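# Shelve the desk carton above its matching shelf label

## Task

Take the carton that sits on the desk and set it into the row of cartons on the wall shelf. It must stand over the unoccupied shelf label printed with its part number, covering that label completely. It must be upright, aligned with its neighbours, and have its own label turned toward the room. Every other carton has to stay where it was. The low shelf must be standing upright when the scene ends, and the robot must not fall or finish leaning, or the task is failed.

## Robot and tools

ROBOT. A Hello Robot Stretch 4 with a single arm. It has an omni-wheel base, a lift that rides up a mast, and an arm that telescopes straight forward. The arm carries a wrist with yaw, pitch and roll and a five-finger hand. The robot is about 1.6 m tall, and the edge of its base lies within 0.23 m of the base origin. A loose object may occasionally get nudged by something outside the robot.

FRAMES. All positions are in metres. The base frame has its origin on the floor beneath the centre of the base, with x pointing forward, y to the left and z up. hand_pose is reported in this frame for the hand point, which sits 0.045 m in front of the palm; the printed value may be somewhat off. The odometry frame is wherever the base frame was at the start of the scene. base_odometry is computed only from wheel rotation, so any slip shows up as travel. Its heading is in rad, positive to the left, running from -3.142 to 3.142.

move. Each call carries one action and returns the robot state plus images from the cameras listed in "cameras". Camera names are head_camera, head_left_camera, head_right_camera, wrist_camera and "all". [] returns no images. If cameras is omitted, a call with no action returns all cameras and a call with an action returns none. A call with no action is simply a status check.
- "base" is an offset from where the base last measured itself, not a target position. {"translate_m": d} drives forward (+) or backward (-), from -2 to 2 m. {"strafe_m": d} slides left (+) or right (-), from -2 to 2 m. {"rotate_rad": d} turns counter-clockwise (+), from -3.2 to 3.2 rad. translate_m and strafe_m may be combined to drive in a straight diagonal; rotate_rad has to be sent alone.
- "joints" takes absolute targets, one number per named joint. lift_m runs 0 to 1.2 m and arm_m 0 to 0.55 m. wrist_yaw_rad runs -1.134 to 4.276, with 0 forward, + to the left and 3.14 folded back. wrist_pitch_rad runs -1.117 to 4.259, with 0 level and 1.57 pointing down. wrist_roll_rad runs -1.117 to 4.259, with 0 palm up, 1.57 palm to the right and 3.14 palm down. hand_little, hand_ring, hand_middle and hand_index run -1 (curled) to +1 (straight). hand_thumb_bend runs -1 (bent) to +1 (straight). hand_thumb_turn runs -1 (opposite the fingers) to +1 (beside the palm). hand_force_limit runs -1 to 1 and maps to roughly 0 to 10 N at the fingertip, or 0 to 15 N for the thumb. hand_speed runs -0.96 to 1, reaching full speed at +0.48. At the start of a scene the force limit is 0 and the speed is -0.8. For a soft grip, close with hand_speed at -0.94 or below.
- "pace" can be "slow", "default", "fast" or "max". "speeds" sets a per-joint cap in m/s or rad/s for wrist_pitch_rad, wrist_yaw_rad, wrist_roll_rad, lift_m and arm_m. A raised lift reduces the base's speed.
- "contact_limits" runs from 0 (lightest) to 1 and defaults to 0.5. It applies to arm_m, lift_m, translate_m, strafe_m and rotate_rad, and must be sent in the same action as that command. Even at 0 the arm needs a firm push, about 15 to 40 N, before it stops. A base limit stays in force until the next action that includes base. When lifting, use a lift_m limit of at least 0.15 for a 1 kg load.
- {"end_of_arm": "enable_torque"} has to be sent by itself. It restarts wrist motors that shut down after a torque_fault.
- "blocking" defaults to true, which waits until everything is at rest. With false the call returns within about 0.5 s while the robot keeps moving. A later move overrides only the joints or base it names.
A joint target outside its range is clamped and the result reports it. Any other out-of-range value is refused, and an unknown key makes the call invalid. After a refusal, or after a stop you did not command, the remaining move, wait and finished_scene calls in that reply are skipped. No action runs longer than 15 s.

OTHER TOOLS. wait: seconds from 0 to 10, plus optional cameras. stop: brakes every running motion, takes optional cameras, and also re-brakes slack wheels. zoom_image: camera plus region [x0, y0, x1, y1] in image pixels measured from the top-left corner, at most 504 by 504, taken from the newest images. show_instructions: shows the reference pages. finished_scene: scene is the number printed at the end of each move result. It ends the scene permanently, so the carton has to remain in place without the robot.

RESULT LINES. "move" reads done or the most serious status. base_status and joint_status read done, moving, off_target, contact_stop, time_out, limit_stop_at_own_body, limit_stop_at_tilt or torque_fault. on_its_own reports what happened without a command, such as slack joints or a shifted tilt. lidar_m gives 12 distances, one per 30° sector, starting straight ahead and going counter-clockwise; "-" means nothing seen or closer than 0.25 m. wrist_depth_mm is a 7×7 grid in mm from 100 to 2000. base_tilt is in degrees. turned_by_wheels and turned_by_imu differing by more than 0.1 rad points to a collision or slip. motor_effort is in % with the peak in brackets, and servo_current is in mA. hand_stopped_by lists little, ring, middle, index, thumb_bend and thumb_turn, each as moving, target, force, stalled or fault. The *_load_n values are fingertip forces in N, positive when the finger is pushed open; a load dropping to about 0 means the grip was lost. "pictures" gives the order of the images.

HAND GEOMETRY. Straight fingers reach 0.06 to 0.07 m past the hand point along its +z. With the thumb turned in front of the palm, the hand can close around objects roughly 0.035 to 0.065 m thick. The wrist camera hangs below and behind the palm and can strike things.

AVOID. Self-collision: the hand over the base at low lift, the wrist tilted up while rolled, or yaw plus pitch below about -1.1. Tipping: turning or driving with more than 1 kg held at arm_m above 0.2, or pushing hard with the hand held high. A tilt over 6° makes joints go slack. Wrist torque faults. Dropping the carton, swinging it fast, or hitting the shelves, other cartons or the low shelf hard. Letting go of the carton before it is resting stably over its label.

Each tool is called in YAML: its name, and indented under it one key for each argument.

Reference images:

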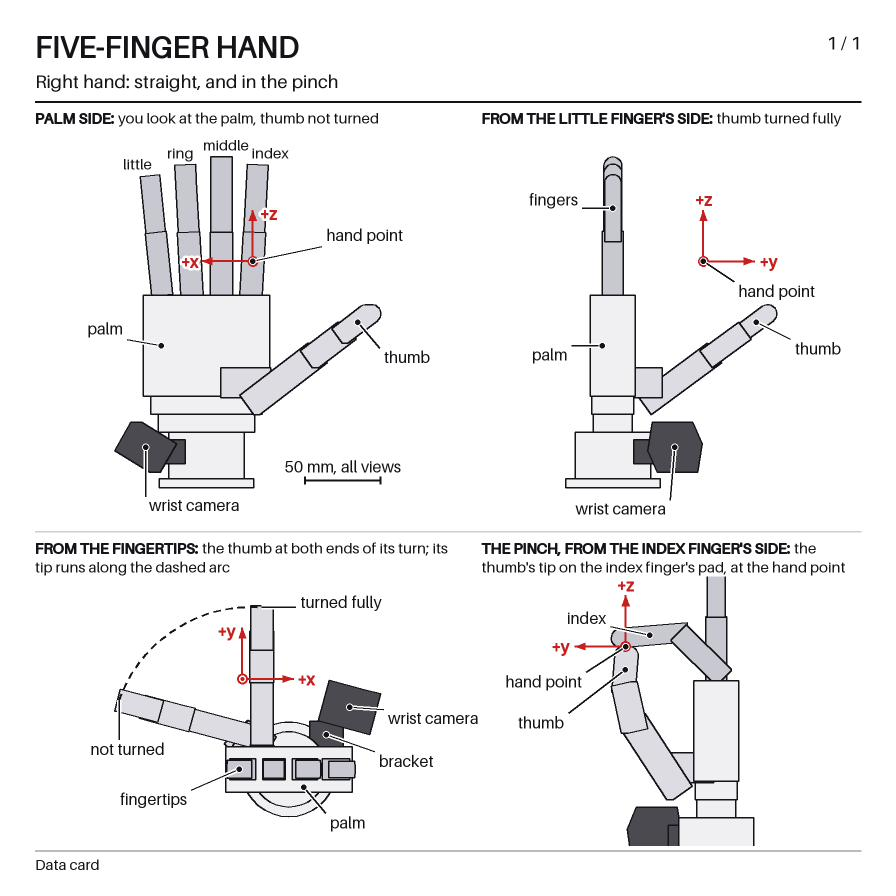

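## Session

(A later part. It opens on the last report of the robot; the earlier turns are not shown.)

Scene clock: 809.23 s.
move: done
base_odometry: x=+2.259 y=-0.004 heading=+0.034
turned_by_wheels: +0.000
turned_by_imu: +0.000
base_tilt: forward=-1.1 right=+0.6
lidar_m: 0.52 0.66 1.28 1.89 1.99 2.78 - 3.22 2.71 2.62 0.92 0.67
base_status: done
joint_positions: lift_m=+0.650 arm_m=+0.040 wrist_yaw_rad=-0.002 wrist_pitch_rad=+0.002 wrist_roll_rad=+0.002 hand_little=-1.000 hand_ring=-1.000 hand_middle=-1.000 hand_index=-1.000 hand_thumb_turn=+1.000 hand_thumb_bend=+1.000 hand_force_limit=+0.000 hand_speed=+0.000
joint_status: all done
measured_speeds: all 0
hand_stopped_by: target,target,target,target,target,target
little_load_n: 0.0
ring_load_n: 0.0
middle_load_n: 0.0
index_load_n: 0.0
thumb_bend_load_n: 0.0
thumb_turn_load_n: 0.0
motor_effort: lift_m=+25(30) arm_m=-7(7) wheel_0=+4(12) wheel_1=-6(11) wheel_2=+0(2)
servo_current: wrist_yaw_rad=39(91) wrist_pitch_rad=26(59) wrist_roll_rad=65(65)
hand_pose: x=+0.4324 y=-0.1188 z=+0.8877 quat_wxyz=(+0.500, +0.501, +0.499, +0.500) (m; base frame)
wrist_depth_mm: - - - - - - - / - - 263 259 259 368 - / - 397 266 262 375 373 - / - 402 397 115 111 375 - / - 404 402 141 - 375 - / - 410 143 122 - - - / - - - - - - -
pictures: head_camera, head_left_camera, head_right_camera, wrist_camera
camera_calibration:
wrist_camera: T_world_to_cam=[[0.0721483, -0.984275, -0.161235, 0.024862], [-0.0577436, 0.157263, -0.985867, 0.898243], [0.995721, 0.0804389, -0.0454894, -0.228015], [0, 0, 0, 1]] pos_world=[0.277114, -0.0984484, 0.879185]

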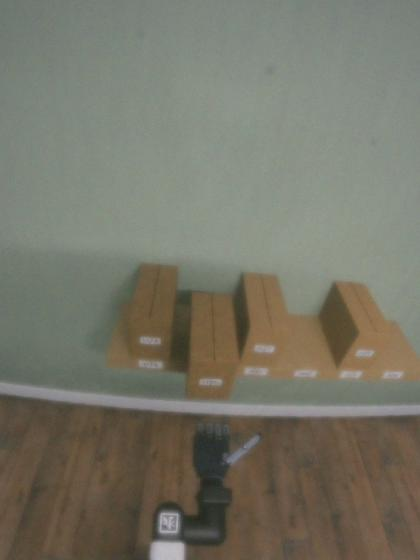

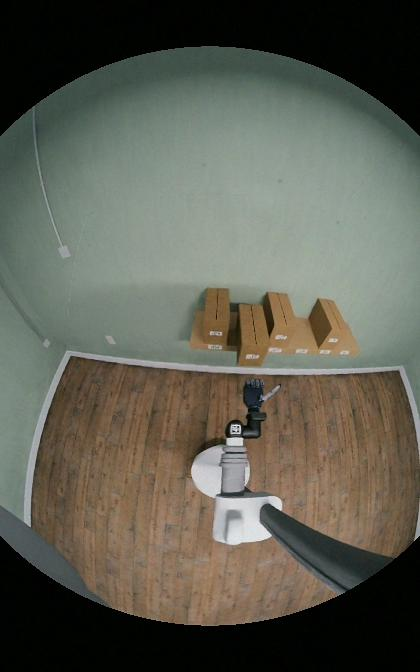

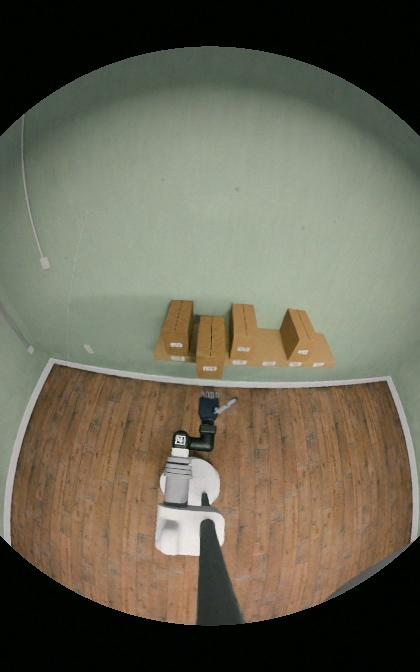

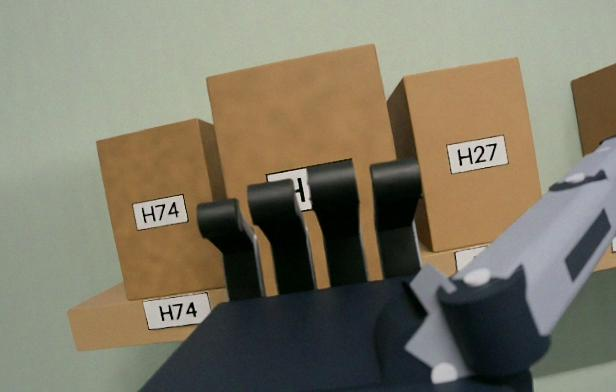

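move:
  joints: {"arm_m": 0.16}
  speeds: {"arm_m": 0.15}

move:
  joints: {"arm_m": 0.2}
  speeds: {"arm_m": 0.04}
  contact_limits: {"arm_m": 0.2}
  cameras: ["wrist_camera", "head_right_camera"]

zoom_image:
  camera: "head_right_camera"
  region: [150, 280, 270, 400]

Scene clock: 818.77 s.
move: done
base_odometry: x=+2.259 y=-0.004 heading=+0.034
turned_by_wheels: +0.000
turned_by_imu: +0.000
base_tilt: forward=-0.9 right=+0.7
lidar_m: 0.54 0.67 1.29 1.90 2.00 2.76 - 3.21 2.73 2.63 0.94 0.67
base_status: not commanded
joint_positions: lift_m=+0.650 arm_m=+0.160 wrist_yaw_rad=-0.002 wrist_pitch_rad=+0.002 wrist_roll_rad=+0.002 hand_little=-1.000 hand_ring=-1.000 hand_middle=-1.000 hand_index=-1.000 hand_thumb_turn=+1.000 hand_thumb_bend=+1.000 hand_force_limit=+0.000 hand_speed=+0.000
joint_status: all done
measured_speeds: all 0
hand_stopped_by: target,target,target,target,target,target
little_load_n: -0.5
ring_load_n: 0.0
middle_load_n: 0.0
index_load_n: 0.0
thumb_bend_load_n: 0.0
thumb_turn_load_n: 0.0
motor_effort: lift_m=+24(24) arm_m=+7(10) wheel_0=+4(4) wheel_1=-6(6) wheel_2=+0(0)
servo_current: wrist_yaw_rad=33(65) wrist_pitch_rad=20(52) wrist_roll_rad=52(65)
hand_pose: x=+0.5519 y=-0.1188 z=+0.8877 quat_wxyz=(+0.500, +0.501, +0.499, +0.500) (m; base frame)
wrist_depth_mm: - 159 157 155 153 248 244 / - - 159 156 154 251 247 / 282 277 160 158 154 252 249 / 283 279 161 115 110 254 - / 287 282 163 143 156 156 - / 289 283 164 123 - - - / 290 281 - - - - -
pictures: none

Scene clock: 820.17 s.
move: done
base_odometry: x=+2.259 y=-0.004 heading=+0.034
turned_by_wheels: +0.000
turned_by_imu: +0.000
base_tilt: forward=-1.3 right=+0.6
lidar_m: 0.57 0.67 1.31 1.90 2.01 2.79 - 3.24 2.74 2.62 0.92 0.67
base_status: not commanded
joint_positions: lift_m=+0.650 arm_m=+0.200 wrist_yaw_rad=-0.002 wrist_pitch_rad=+0.002 wrist_roll_rad=+0.002 hand_little=-1.000 hand_ring=-1.000 hand_middle=-1.000 hand_index=-1.000 hand_thumb_turn=+1.000 hand_thumb_bend=+1.000 hand_force_limit=+0.000 hand_speed=+0.000
joint_status: all done
measured_speeds: all 0
hand_stopped_by: target,target,target,target,target,target
little_load_n: 0.0
ring_load_n: 0.0
middle_load_n: 0.0
index_load_n: 0.0
thumb_bend_load_n: 0.0
thumb_turn_load_n: 0.0
motor_effort: lift_m=+24(24) arm_m=+7(10) wheel_0=+4(4) wheel_1=-6(6) wheel_2=+0(0)
servo_current: wrist_yaw_rad=46(65) wrist_pitch_rad=26(52) wrist_roll_rad=46(65)
contact_limits: arm_m 0.2
hand_pose: x=+0.5919 y=-0.1188 z=+0.8877 quat_wxyz=(+0.500, +0.501, +0.499, +0.500) (m; base frame)
wrist_depth_mm: - 159 158 155 152 214 - / - 235 159 156 154 216 213 / 238 236 160 157 154 216 215 / 240 238 161 115 111 219 - / 242 240 163 143 156 156 - / 245 241 164 123 - - - / 247 241 - - - - -
pictures: head_right_camera, wrist_camera
camera_calibration:
wrist_camera: T_world_to_cam=[[0.0721318, -0.984275, -0.161242, 0.0133671], [-0.0578423, 0.157262, -0.985861, 0.907491], [0.995716, 0.0804386, -0.0455891, -0.386743], [0, 0, 0, 1]] pos_world=[0.436613, -0.0984484, 0.879185]

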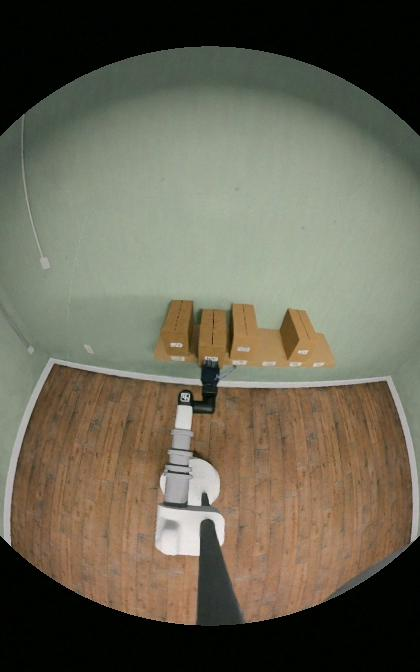

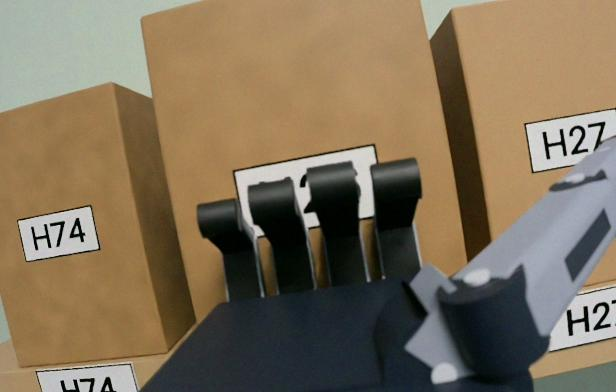

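Scaled by 4.200 from the camera's 420x672 image, which has a finer 600x960 frame.

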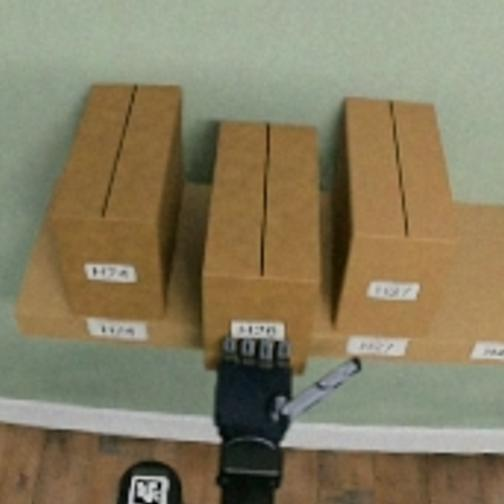

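move:
  base: {"translate_m": 0.05, "strafe_m": 0.008}
  pace: "slow"
  contact_limits: {"translate_m": 0.3}
  cameras: ["wrist_camera", "head_right_camera", "head_left_camera"]

zoom_image:
  camera: "head_right_camera"
  region: [150, 280, 270, 400]

zoom_image:
  camera: "head_left_camera"
  region: [180, 270, 300, 390]

Scene clock: 827.20 s.
move: done
base_odometry: x=+2.308 y=+0.006 heading=+0.035
turned_by_wheels: +0.001
turned_by_imu: +0.000
base_tilt: forward=-1.2 right=+0.7
lidar_m: 0.57 0.63 1.23 1.89 1.99 2.71 - 3.19 2.72 2.62 0.84 0.61
base_status: done
joint_positions: lift_m=+0.650 arm_m=+0.200 wrist_yaw_rad=-0.002 wrist_pitch_rad=+0.002 wrist_roll_rad=+0.002 hand_little=-1.000 hand_ring=-1.000 hand_middle=-1.000 hand_index=-1.000 hand_thumb_turn=+1.000 hand_thumb_bend=+1.000 hand_force_limit=+0.000 hand_speed=+0.000
joint_status: not commanded
measured_speeds: all 0
hand_stopped_by: target,target,target,target,target,target
little_load_n: 0.0
ring_load_n: 0.0
middle_load_n: 0.0
index_load_n: 0.0
thumb_bend_load_n: 0.0
thumb_turn_load_n: 0.0
motor_effort: lift_m=+24(24) arm_m=+7(7) wheel_0=+6(10) wheel_1=+7(10) wheel_2=-4(9)
servo_current: wrist_yaw_rad=65(65) wrist_pitch_rad=46(46) wrist_roll_rad=59(72)
contact_limits: arm_m 0.2; translate_m 0.3
hand_pose: x=+0.5919 y=-0.1188 z=+0.8877 quat_wxyz=(+0.500, +0.501, +0.499, +0.500) (m; base frame)
wrist_depth_mm: - 160 158 155 152 186 - / 185 224 159 156 153 200 - / 187 214 160 158 154 207 - / 189 224 161 115 111 206 - / 190 215 163 143 156 156 - / 192 197 165 123 - - - / 195 193 - - - - -
pictures: head_left_camera, head_right_camera, wrist_camera
camera_calibration:
wrist_camera: T_world_to_cam=[[0.0721318, -0.984275, -0.161242, 0.0133671], [-0.0578423, 0.157262, -0.985861, 0.907491], [0.995716, 0.0804386, -0.0455891, -0.386743], [0, 0, 0, 1]] pos_world=[0.436613, -0.0984484, 0.879185]

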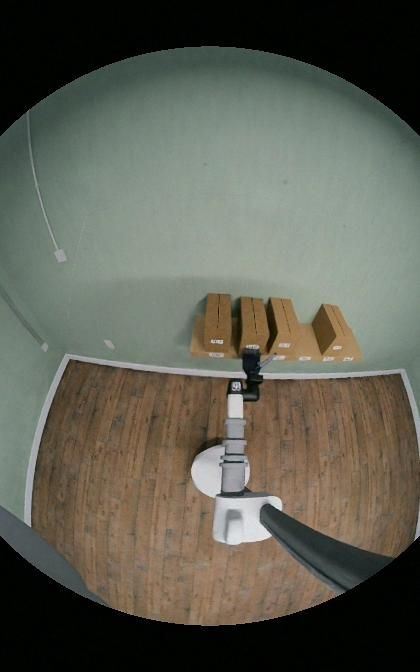

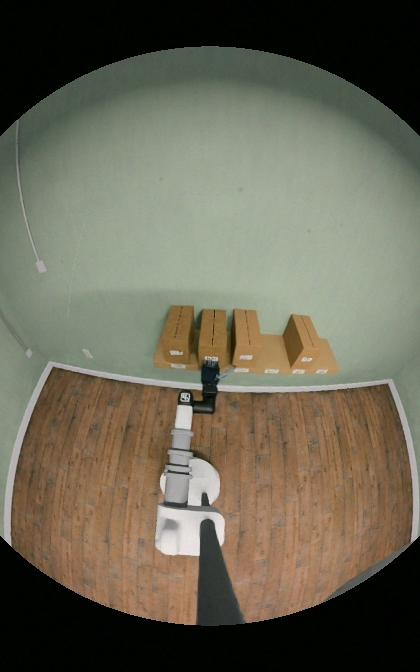

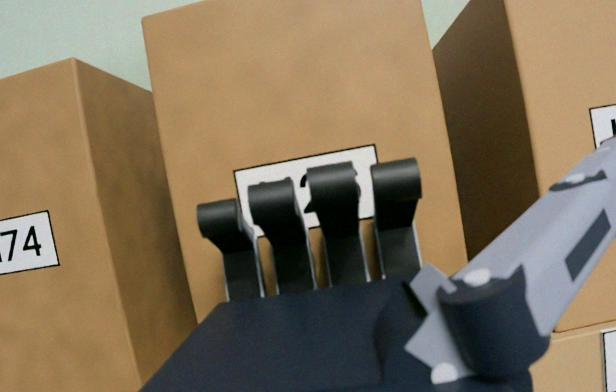

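Scaled by 4.200 from the camera's 420x672 image, which has a finer 600x960 frame.

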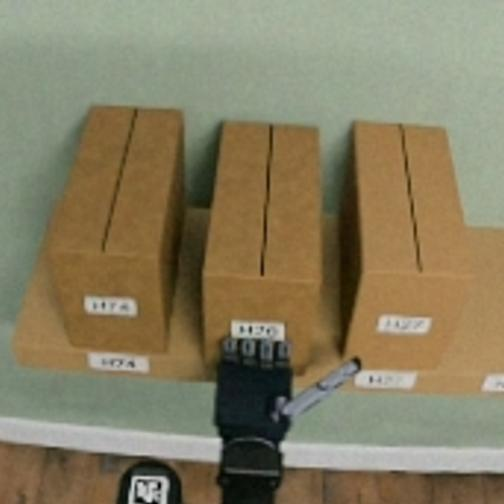

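Scaled by 4.200 from the camera's 420x672 image, which has a finer 600x960 frame.

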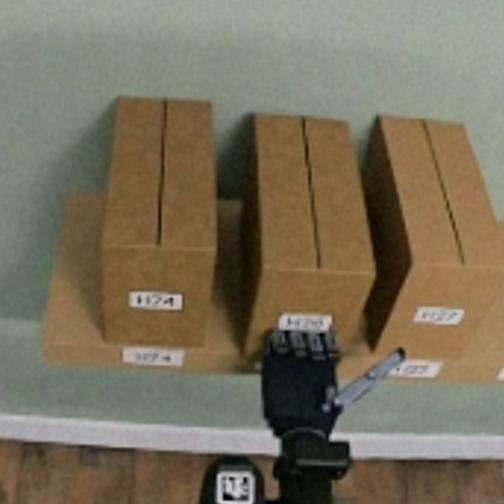

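move:
  joints: {"arm_m": 0.2165}
  speeds: {"arm_m": 0.03}
  contact_limits: {"arm_m": 0.2}

move:
  joints: {"arm_m": 0.10}
  speeds: {"arm_m": 0.1}
  cameras: ["wrist_camera", "head_right_camera", "head_left_camera"]

zoom_image:
  camera: "head_right_camera"
  region: [150, 280, 270, 400]

zoom_image:
  camera: "head_left_camera"
  region: [180, 270, 300, 390]

Scene clock: 835.40 s.
move: done
base_odometry: x=+2.308 y=+0.006 heading=+0.035
turned_by_wheels: +0.000
turned_by_imu: +0.000
base_tilt: forward=-1.0 right=+0.6
lidar_m: 0.59 0.61 1.24 1.89 1.99 2.71 - 3.22 2.74 2.63 0.85 0.62
base_status: not commanded
joint_positions: lift_m=+0.650 arm_m=+0.216 wrist_yaw_rad=-0.002 wrist_pitch_rad=+0.002 wrist_roll_rad=+0.002 hand_little=-1.000 hand_ring=-1.000 hand_middle=-1.000 hand_index=-1.000 hand_thumb_turn=+1.000 hand_thumb_bend=+1.000 hand_force_limit=+0.000 hand_speed=+0.000
joint_status: all done
measured_speeds: all 0
hand_stopped_by: target,target,target,target,target,target
little_load_n: 0.0
ring_load_n: 0.0
middle_load_n: 0.0
index_load_n: 0.0
thumb_bend_load_n: 0.0
thumb_turn_load_n: 0.0
motor_effort: lift_m=+24(24) arm_m=+7(10) wheel_0=+6(6) wheel_1=+7(7) wheel_2=-4(5)
servo_current: wrist_yaw_rad=59(59) wrist_pitch_rad=20(52) wrist_roll_rad=52(65)
contact_limits: arm_m 0.2; translate_m 0.3
hand_pose: x=+0.6084 y=-0.1188 z=+0.8877 quat_wxyz=(+0.500, +0.501, +0.499, +0.500) (m; base frame)
wrist_depth_mm: - 160 158 155 153 196 - / 169 223 159 156 154 202 - / 170 213 161 158 154 211 - / 171 221 161 115 111 208 - / 173 215 163 143 156 156 - / 175 199 164 123 - - - / 176 187 - - - - -
pictures: none

Scene clock: 837.10 s.
move: done
base_odometry: x=+2.308 y=+0.006 heading=+0.035
turned_by_wheels: +0.000
turned_by_imu: +0.000
base_tilt: forward=-1.2 right=+0.8
lidar_m: 0.58 0.62 1.23 1.89 1.97 2.73 - 3.23 2.73 2.61 0.85 0.62
base_status: not commanded
joint_positions: lift_m=+0.650 arm_m=+0.100 wrist_yaw_rad=-0.002 wrist_pitch_rad=+0.002 wrist_roll_rad=+0.002 hand_little=-1.000 hand_ring=-1.000 hand_middle=-1.000 hand_index=-1.000 hand_thumb_turn=+1.000 hand_thumb_bend=+1.000 hand_force_limit=+0.000 hand_speed=+0.000
joint_status: all done
measured_speeds: all 0
hand_stopped_by: target,target,target,target,target,target
little_load_n: 0.0
ring_load_n: 0.0
middle_load_n: 0.0
index_load_n: 0.0
thumb_bend_load_n: 0.0
thumb_turn_load_n: 0.0
motor_effort: lift_m=+24(25) arm_m=-7(10) wheel_0=+6(6) wheel_1=+7(7) wheel_2=-4(5)
servo_current: wrist_yaw_rad=52(59) wrist_pitch_rad=39(46) wrist_roll_rad=46(65)
contact_limits: translate_m 0.3
hand_pose: x=+0.4925 y=-0.1188 z=+0.8877 quat_wxyz=(+0.500, +0.501, +0.499, +0.500) (m; base frame)
wrist_depth_mm: - - - - - 257 253 / - - 273 268 265 259 255 / 293 289 320 272 268 263 257 / 296 290 303 115 111 265 - / 297 293 289 141 - 314 - / 303 297 290 122 - - - / 301 293 - - - - -
pictures: head_left_camera, head_right_camera, wrist_camera
camera_calibration:
wrist_camera: T_world_to_cam=[[0.0723279, -0.98426, -0.16125, 0.0204878], [-0.0578736, 0.15726, -0.98586, 0.901745], [0.9957, 0.0806373, -0.0455884, -0.287645], [0, 0, 0, 1]] pos_world=[0.337113, -0.0984479, 0.879185]

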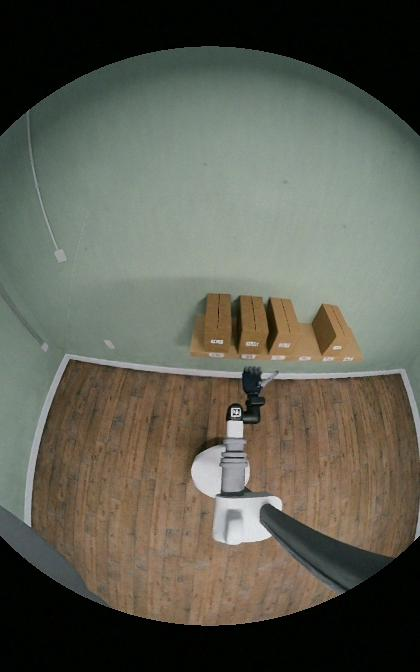

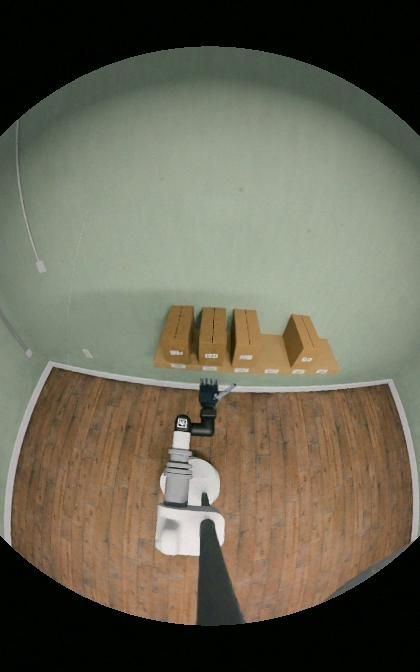

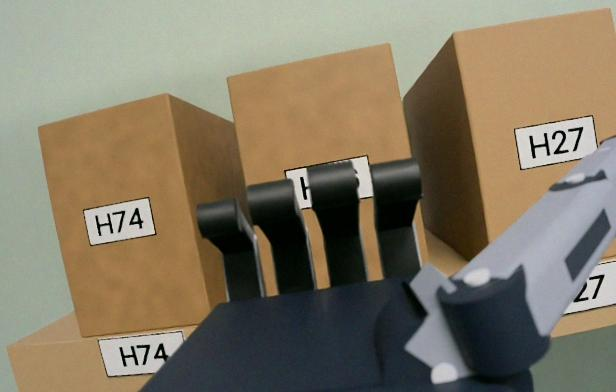

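Scaled by 4.200 from the camera's 420x672 image, which has a finer 600x960 frame.

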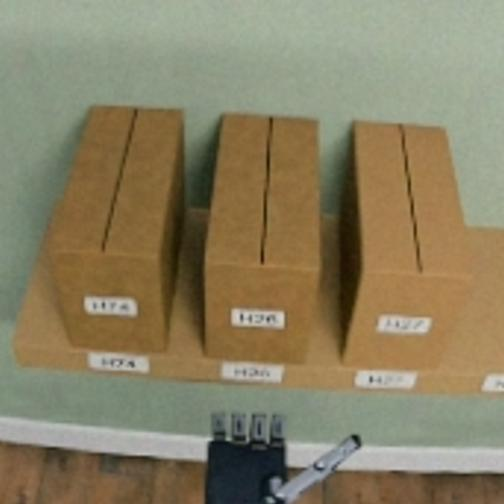

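Scaled by 4.200 from the camera's 420x672 image, which has a finer 600x960 frame.

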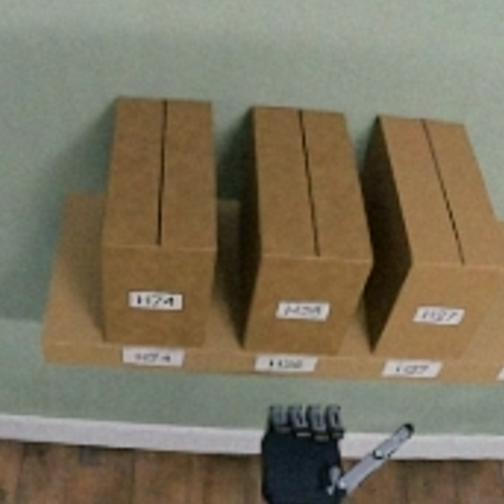

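move:
  joints: {"arm_m": 0.205}
  speeds: {"arm_m": 0.1}

move:
  joints: {"arm_m": 0.2195}
  speeds: {"arm_m": 0.03}
  contact_limits: {"arm_m": 0.2}

move:
  joints: {"arm_m": 0.05}
  speeds: {"arm_m": 0.15}
  cameras: ["wrist_camera", "head_right_camera", "head_left_camera", "head_camera"]

zoom_image:
  camera: "head_right_camera"
  region: [150, 280, 270, 400]

zoom_image:
  camera: "head_left_camera"
  region: [180, 270, 300, 390]

Scene clock: 843.83 s.
move: done
base_odometry: x=+2.308 y=+0.006 heading=+0.035
turned_by_wheels: +0.000
turned_by_imu: +0.000
base_tilt: forward=-1.0 right=+0.6
lidar_m: 0.58 0.61 1.23 1.89 1.99 2.73 - 3.23 2.74 2.63 0.85 0.62
base_status: not commanded
joint_positions: lift_m=+0.650 arm_m=+0.205 wrist_yaw_rad=-0.002 wrist_pitch_rad=+0.002 wrist_roll_rad=+0.002 hand_little=-1.000 hand_ring=-1.000 hand_middle=-1.000 hand_index=-1.000 hand_thumb_turn=+1.000 hand_thumb_bend=+1.000 hand_force_limit=+0.000 hand_speed=+0.000
joint_status: all done
measured_speeds: all 0
hand_stopped_by: target,target,target,target,target,target
little_load_n: 0.0
ring_load_n: 0.0
middle_load_n: 0.0
index_load_n: 0.0
thumb_bend_load_n: 0.0
thumb_turn_load_n: 0.0
motor_effort: lift_m=+24(25) arm_m=+7(10) wheel_0=+6(6) wheel_1=+7(7) wheel_2=-4(5)
servo_current: wrist_yaw_rad=46(65) wrist_pitch_rad=20(46) wrist_roll_rad=46(65)
contact_limits: translate_m 0.3
hand_pose: x=+0.5970 y=-0.1187 z=+0.8877 quat_wxyz=(+0.500, +0.501, +0.499, +0.500) (m; base frame)
wrist_depth_mm: - - 167 163 158 208 - / 181 206 168 164 160 211 - / 183 209 170 166 160 208 - / 185 200 173 115 111 211 - / 187 194 249 142 143 162 - / 189 187 231 123 - - - / 191 187 - - - - -
pictures: none

Scene clock: 844.67 s.
move: done
base_odometry: x=+2.308 y=+0.006 heading=+0.035
turned_by_wheels: +0.000
turned_by_imu: +0.000
base_tilt: forward=-1.0 right=+0.8
lidar_m: 0.59 0.63 1.21 1.88 1.99 2.70 - 3.21 2.72 2.63 0.85 0.63
base_status: not commanded
joint_positions: lift_m=+0.650 arm_m=+0.219 wrist_yaw_rad=-0.002 wrist_pitch_rad=+0.002 wrist_roll_rad=+0.002 hand_little=-1.000 hand_ring=-1.000 hand_middle=-1.000 hand_index=-1.000 hand_thumb_turn=+1.000 hand_thumb_bend=+1.000 hand_force_limit=+0.000 hand_speed=+0.000
joint_status: all done
measured_speeds: all 0
hand_stopped_by: target,target,target,target,target,target
little_load_n: 0.0
ring_load_n: 0.0
middle_load_n: 0.0
index_load_n: 0.0
thumb_bend_load_n: 0.0
thumb_turn_load_n: 0.0
motor_effort: lift_m=+24(24) arm_m=+7(11) wheel_0=+6(6) wheel_1=+7(7) wheel_2=-4(4)
servo_current: wrist_yaw_rad=52(78) wrist_pitch_rad=13(39) wrist_roll_rad=59(59)
contact_limits: arm_m 0.2; translate_m 0.3
hand_pose: x=+0.6115 y=-0.1187 z=+0.8877 quat_wxyz=(+0.500, +0.501, +0.499, +0.500) (m; base frame)
wrist_depth_mm: - - 157 155 153 189 - / 166 216 159 156 154 195 - / 167 224 160 158 155 203 - / 169 216 161 115 111 155 - / 170 202 163 143 156 156 - / 172 191 165 123 - - - / 174 185 - - - - -
pictures: none

Scene clock: 846.47 s.
move: done
base_odometry: x=+2.308 y=+0.006 heading=+0.035
turned_by_wheels: +0.000
turned_by_imu: +0.000
base_tilt: forward=-1.3 right=+0.8
lidar_m: 0.58 0.61 1.23 1.86 1.99 2.71 - 3.22 2.72 2.63 0.83 0.60
base_status: not commanded
joint_positions: lift_m=+0.650 arm_m=+0.050 wrist_yaw_rad=-0.002 wrist_pitch_rad=+0.002 wrist_roll_rad=+0.002 hand_little=-1.000 hand_ring=-1.000 hand_middle=-1.000 hand_index=-1.000 hand_thumb_turn=+1.000 hand_thumb_bend=+1.000 hand_force_limit=+0.000 hand_speed=+0.000
joint_status: all done
measured_speeds: all 0
hand_stopped_by: target,target,target,target,target,target
little_load_n: 0.0
ring_load_n: 0.0
middle_load_n: 0.0
index_load_n: 0.0
thumb_bend_load_n: 0.0
thumb_turn_load_n: 0.0
motor_effort: lift_m=+24(24) arm_m=-7(10) wheel_0=+5(6) wheel_1=+7(7) wheel_2=-4(4)
servo_current: wrist_yaw_rad=46(72) wrist_pitch_rad=52(52) wrist_roll_rad=39(65)
contact_limits: translate_m 0.3
hand_pose: x=+0.4425 y=-0.1187 z=+0.8877 quat_wxyz=(+0.499, +0.501, +0.500, +0.500) (m; base frame)
wrist_depth_mm: - - - - - - - / - - - 325 324 310 307 / - 338 379 329 327 312 309 / - 342 338 115 111 315 - / - 345 342 141 - 320 - / - 347 338 122 - - - / 351 347 - - - - -
pictures: head_camera, head_left_camera, head_right_camera, wrist_camera
camera_calibration:
wrist_camera: T_world_to_cam=[[0.0727265, -0.984226, -0.161275, 0.0240082], [-0.0579423, 0.15726, -0.985856, 0.898873], [0.995667, 0.0810425, -0.0455914, -0.237907], [0, 0, 0, 1]] pos_world=[0.287213, -0.098447, 0.879185]

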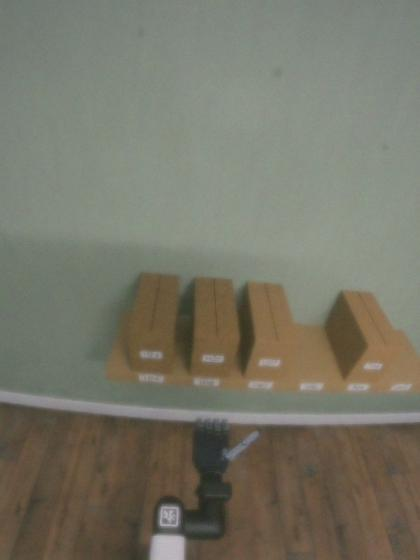

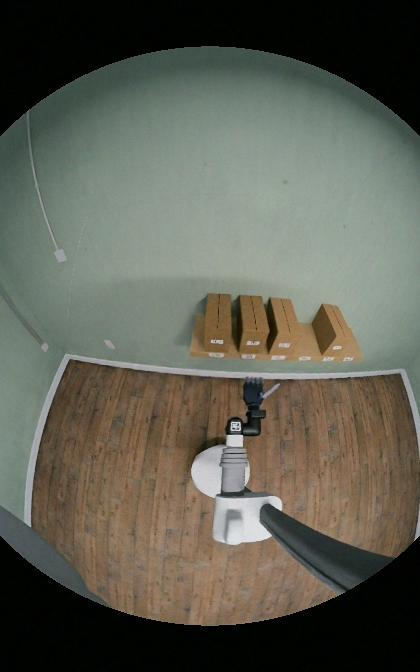

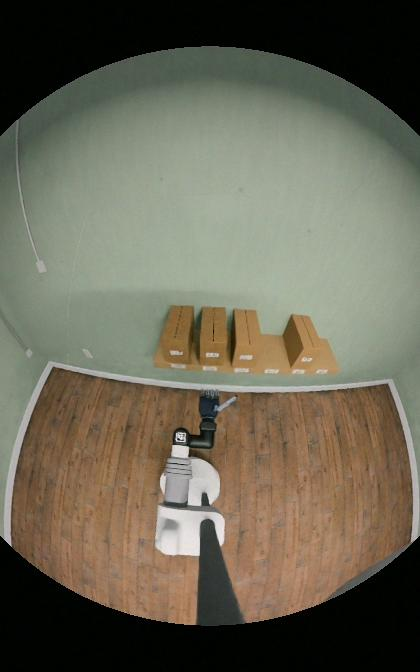

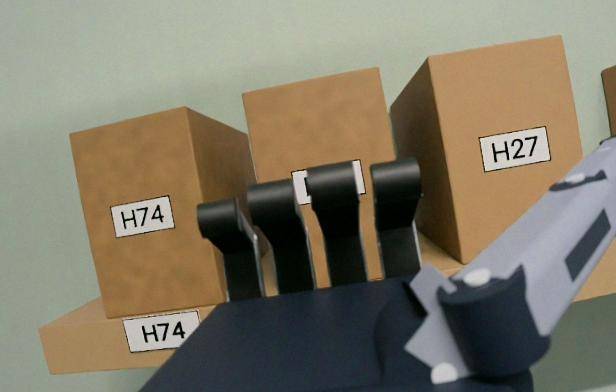

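Scaled by 4.200 from the camera's 420x672 image, which has a finer 600x960 frame.

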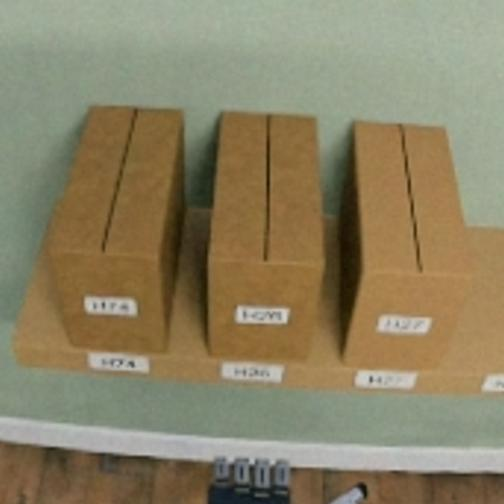

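Scaled by 4.200 from the camera's 420x672 image, which has a finer 600x960 frame.

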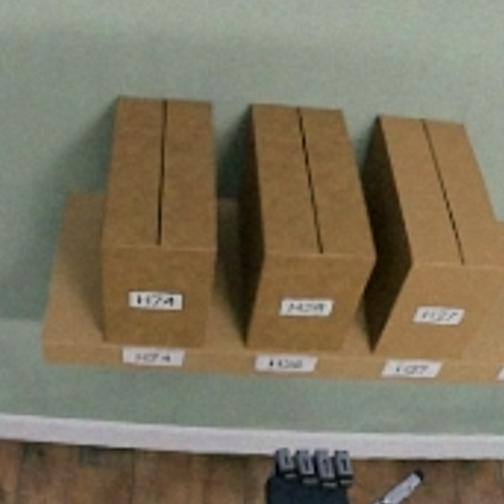

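finished_scene:
  scene: 2

The scene is finished: the task was done.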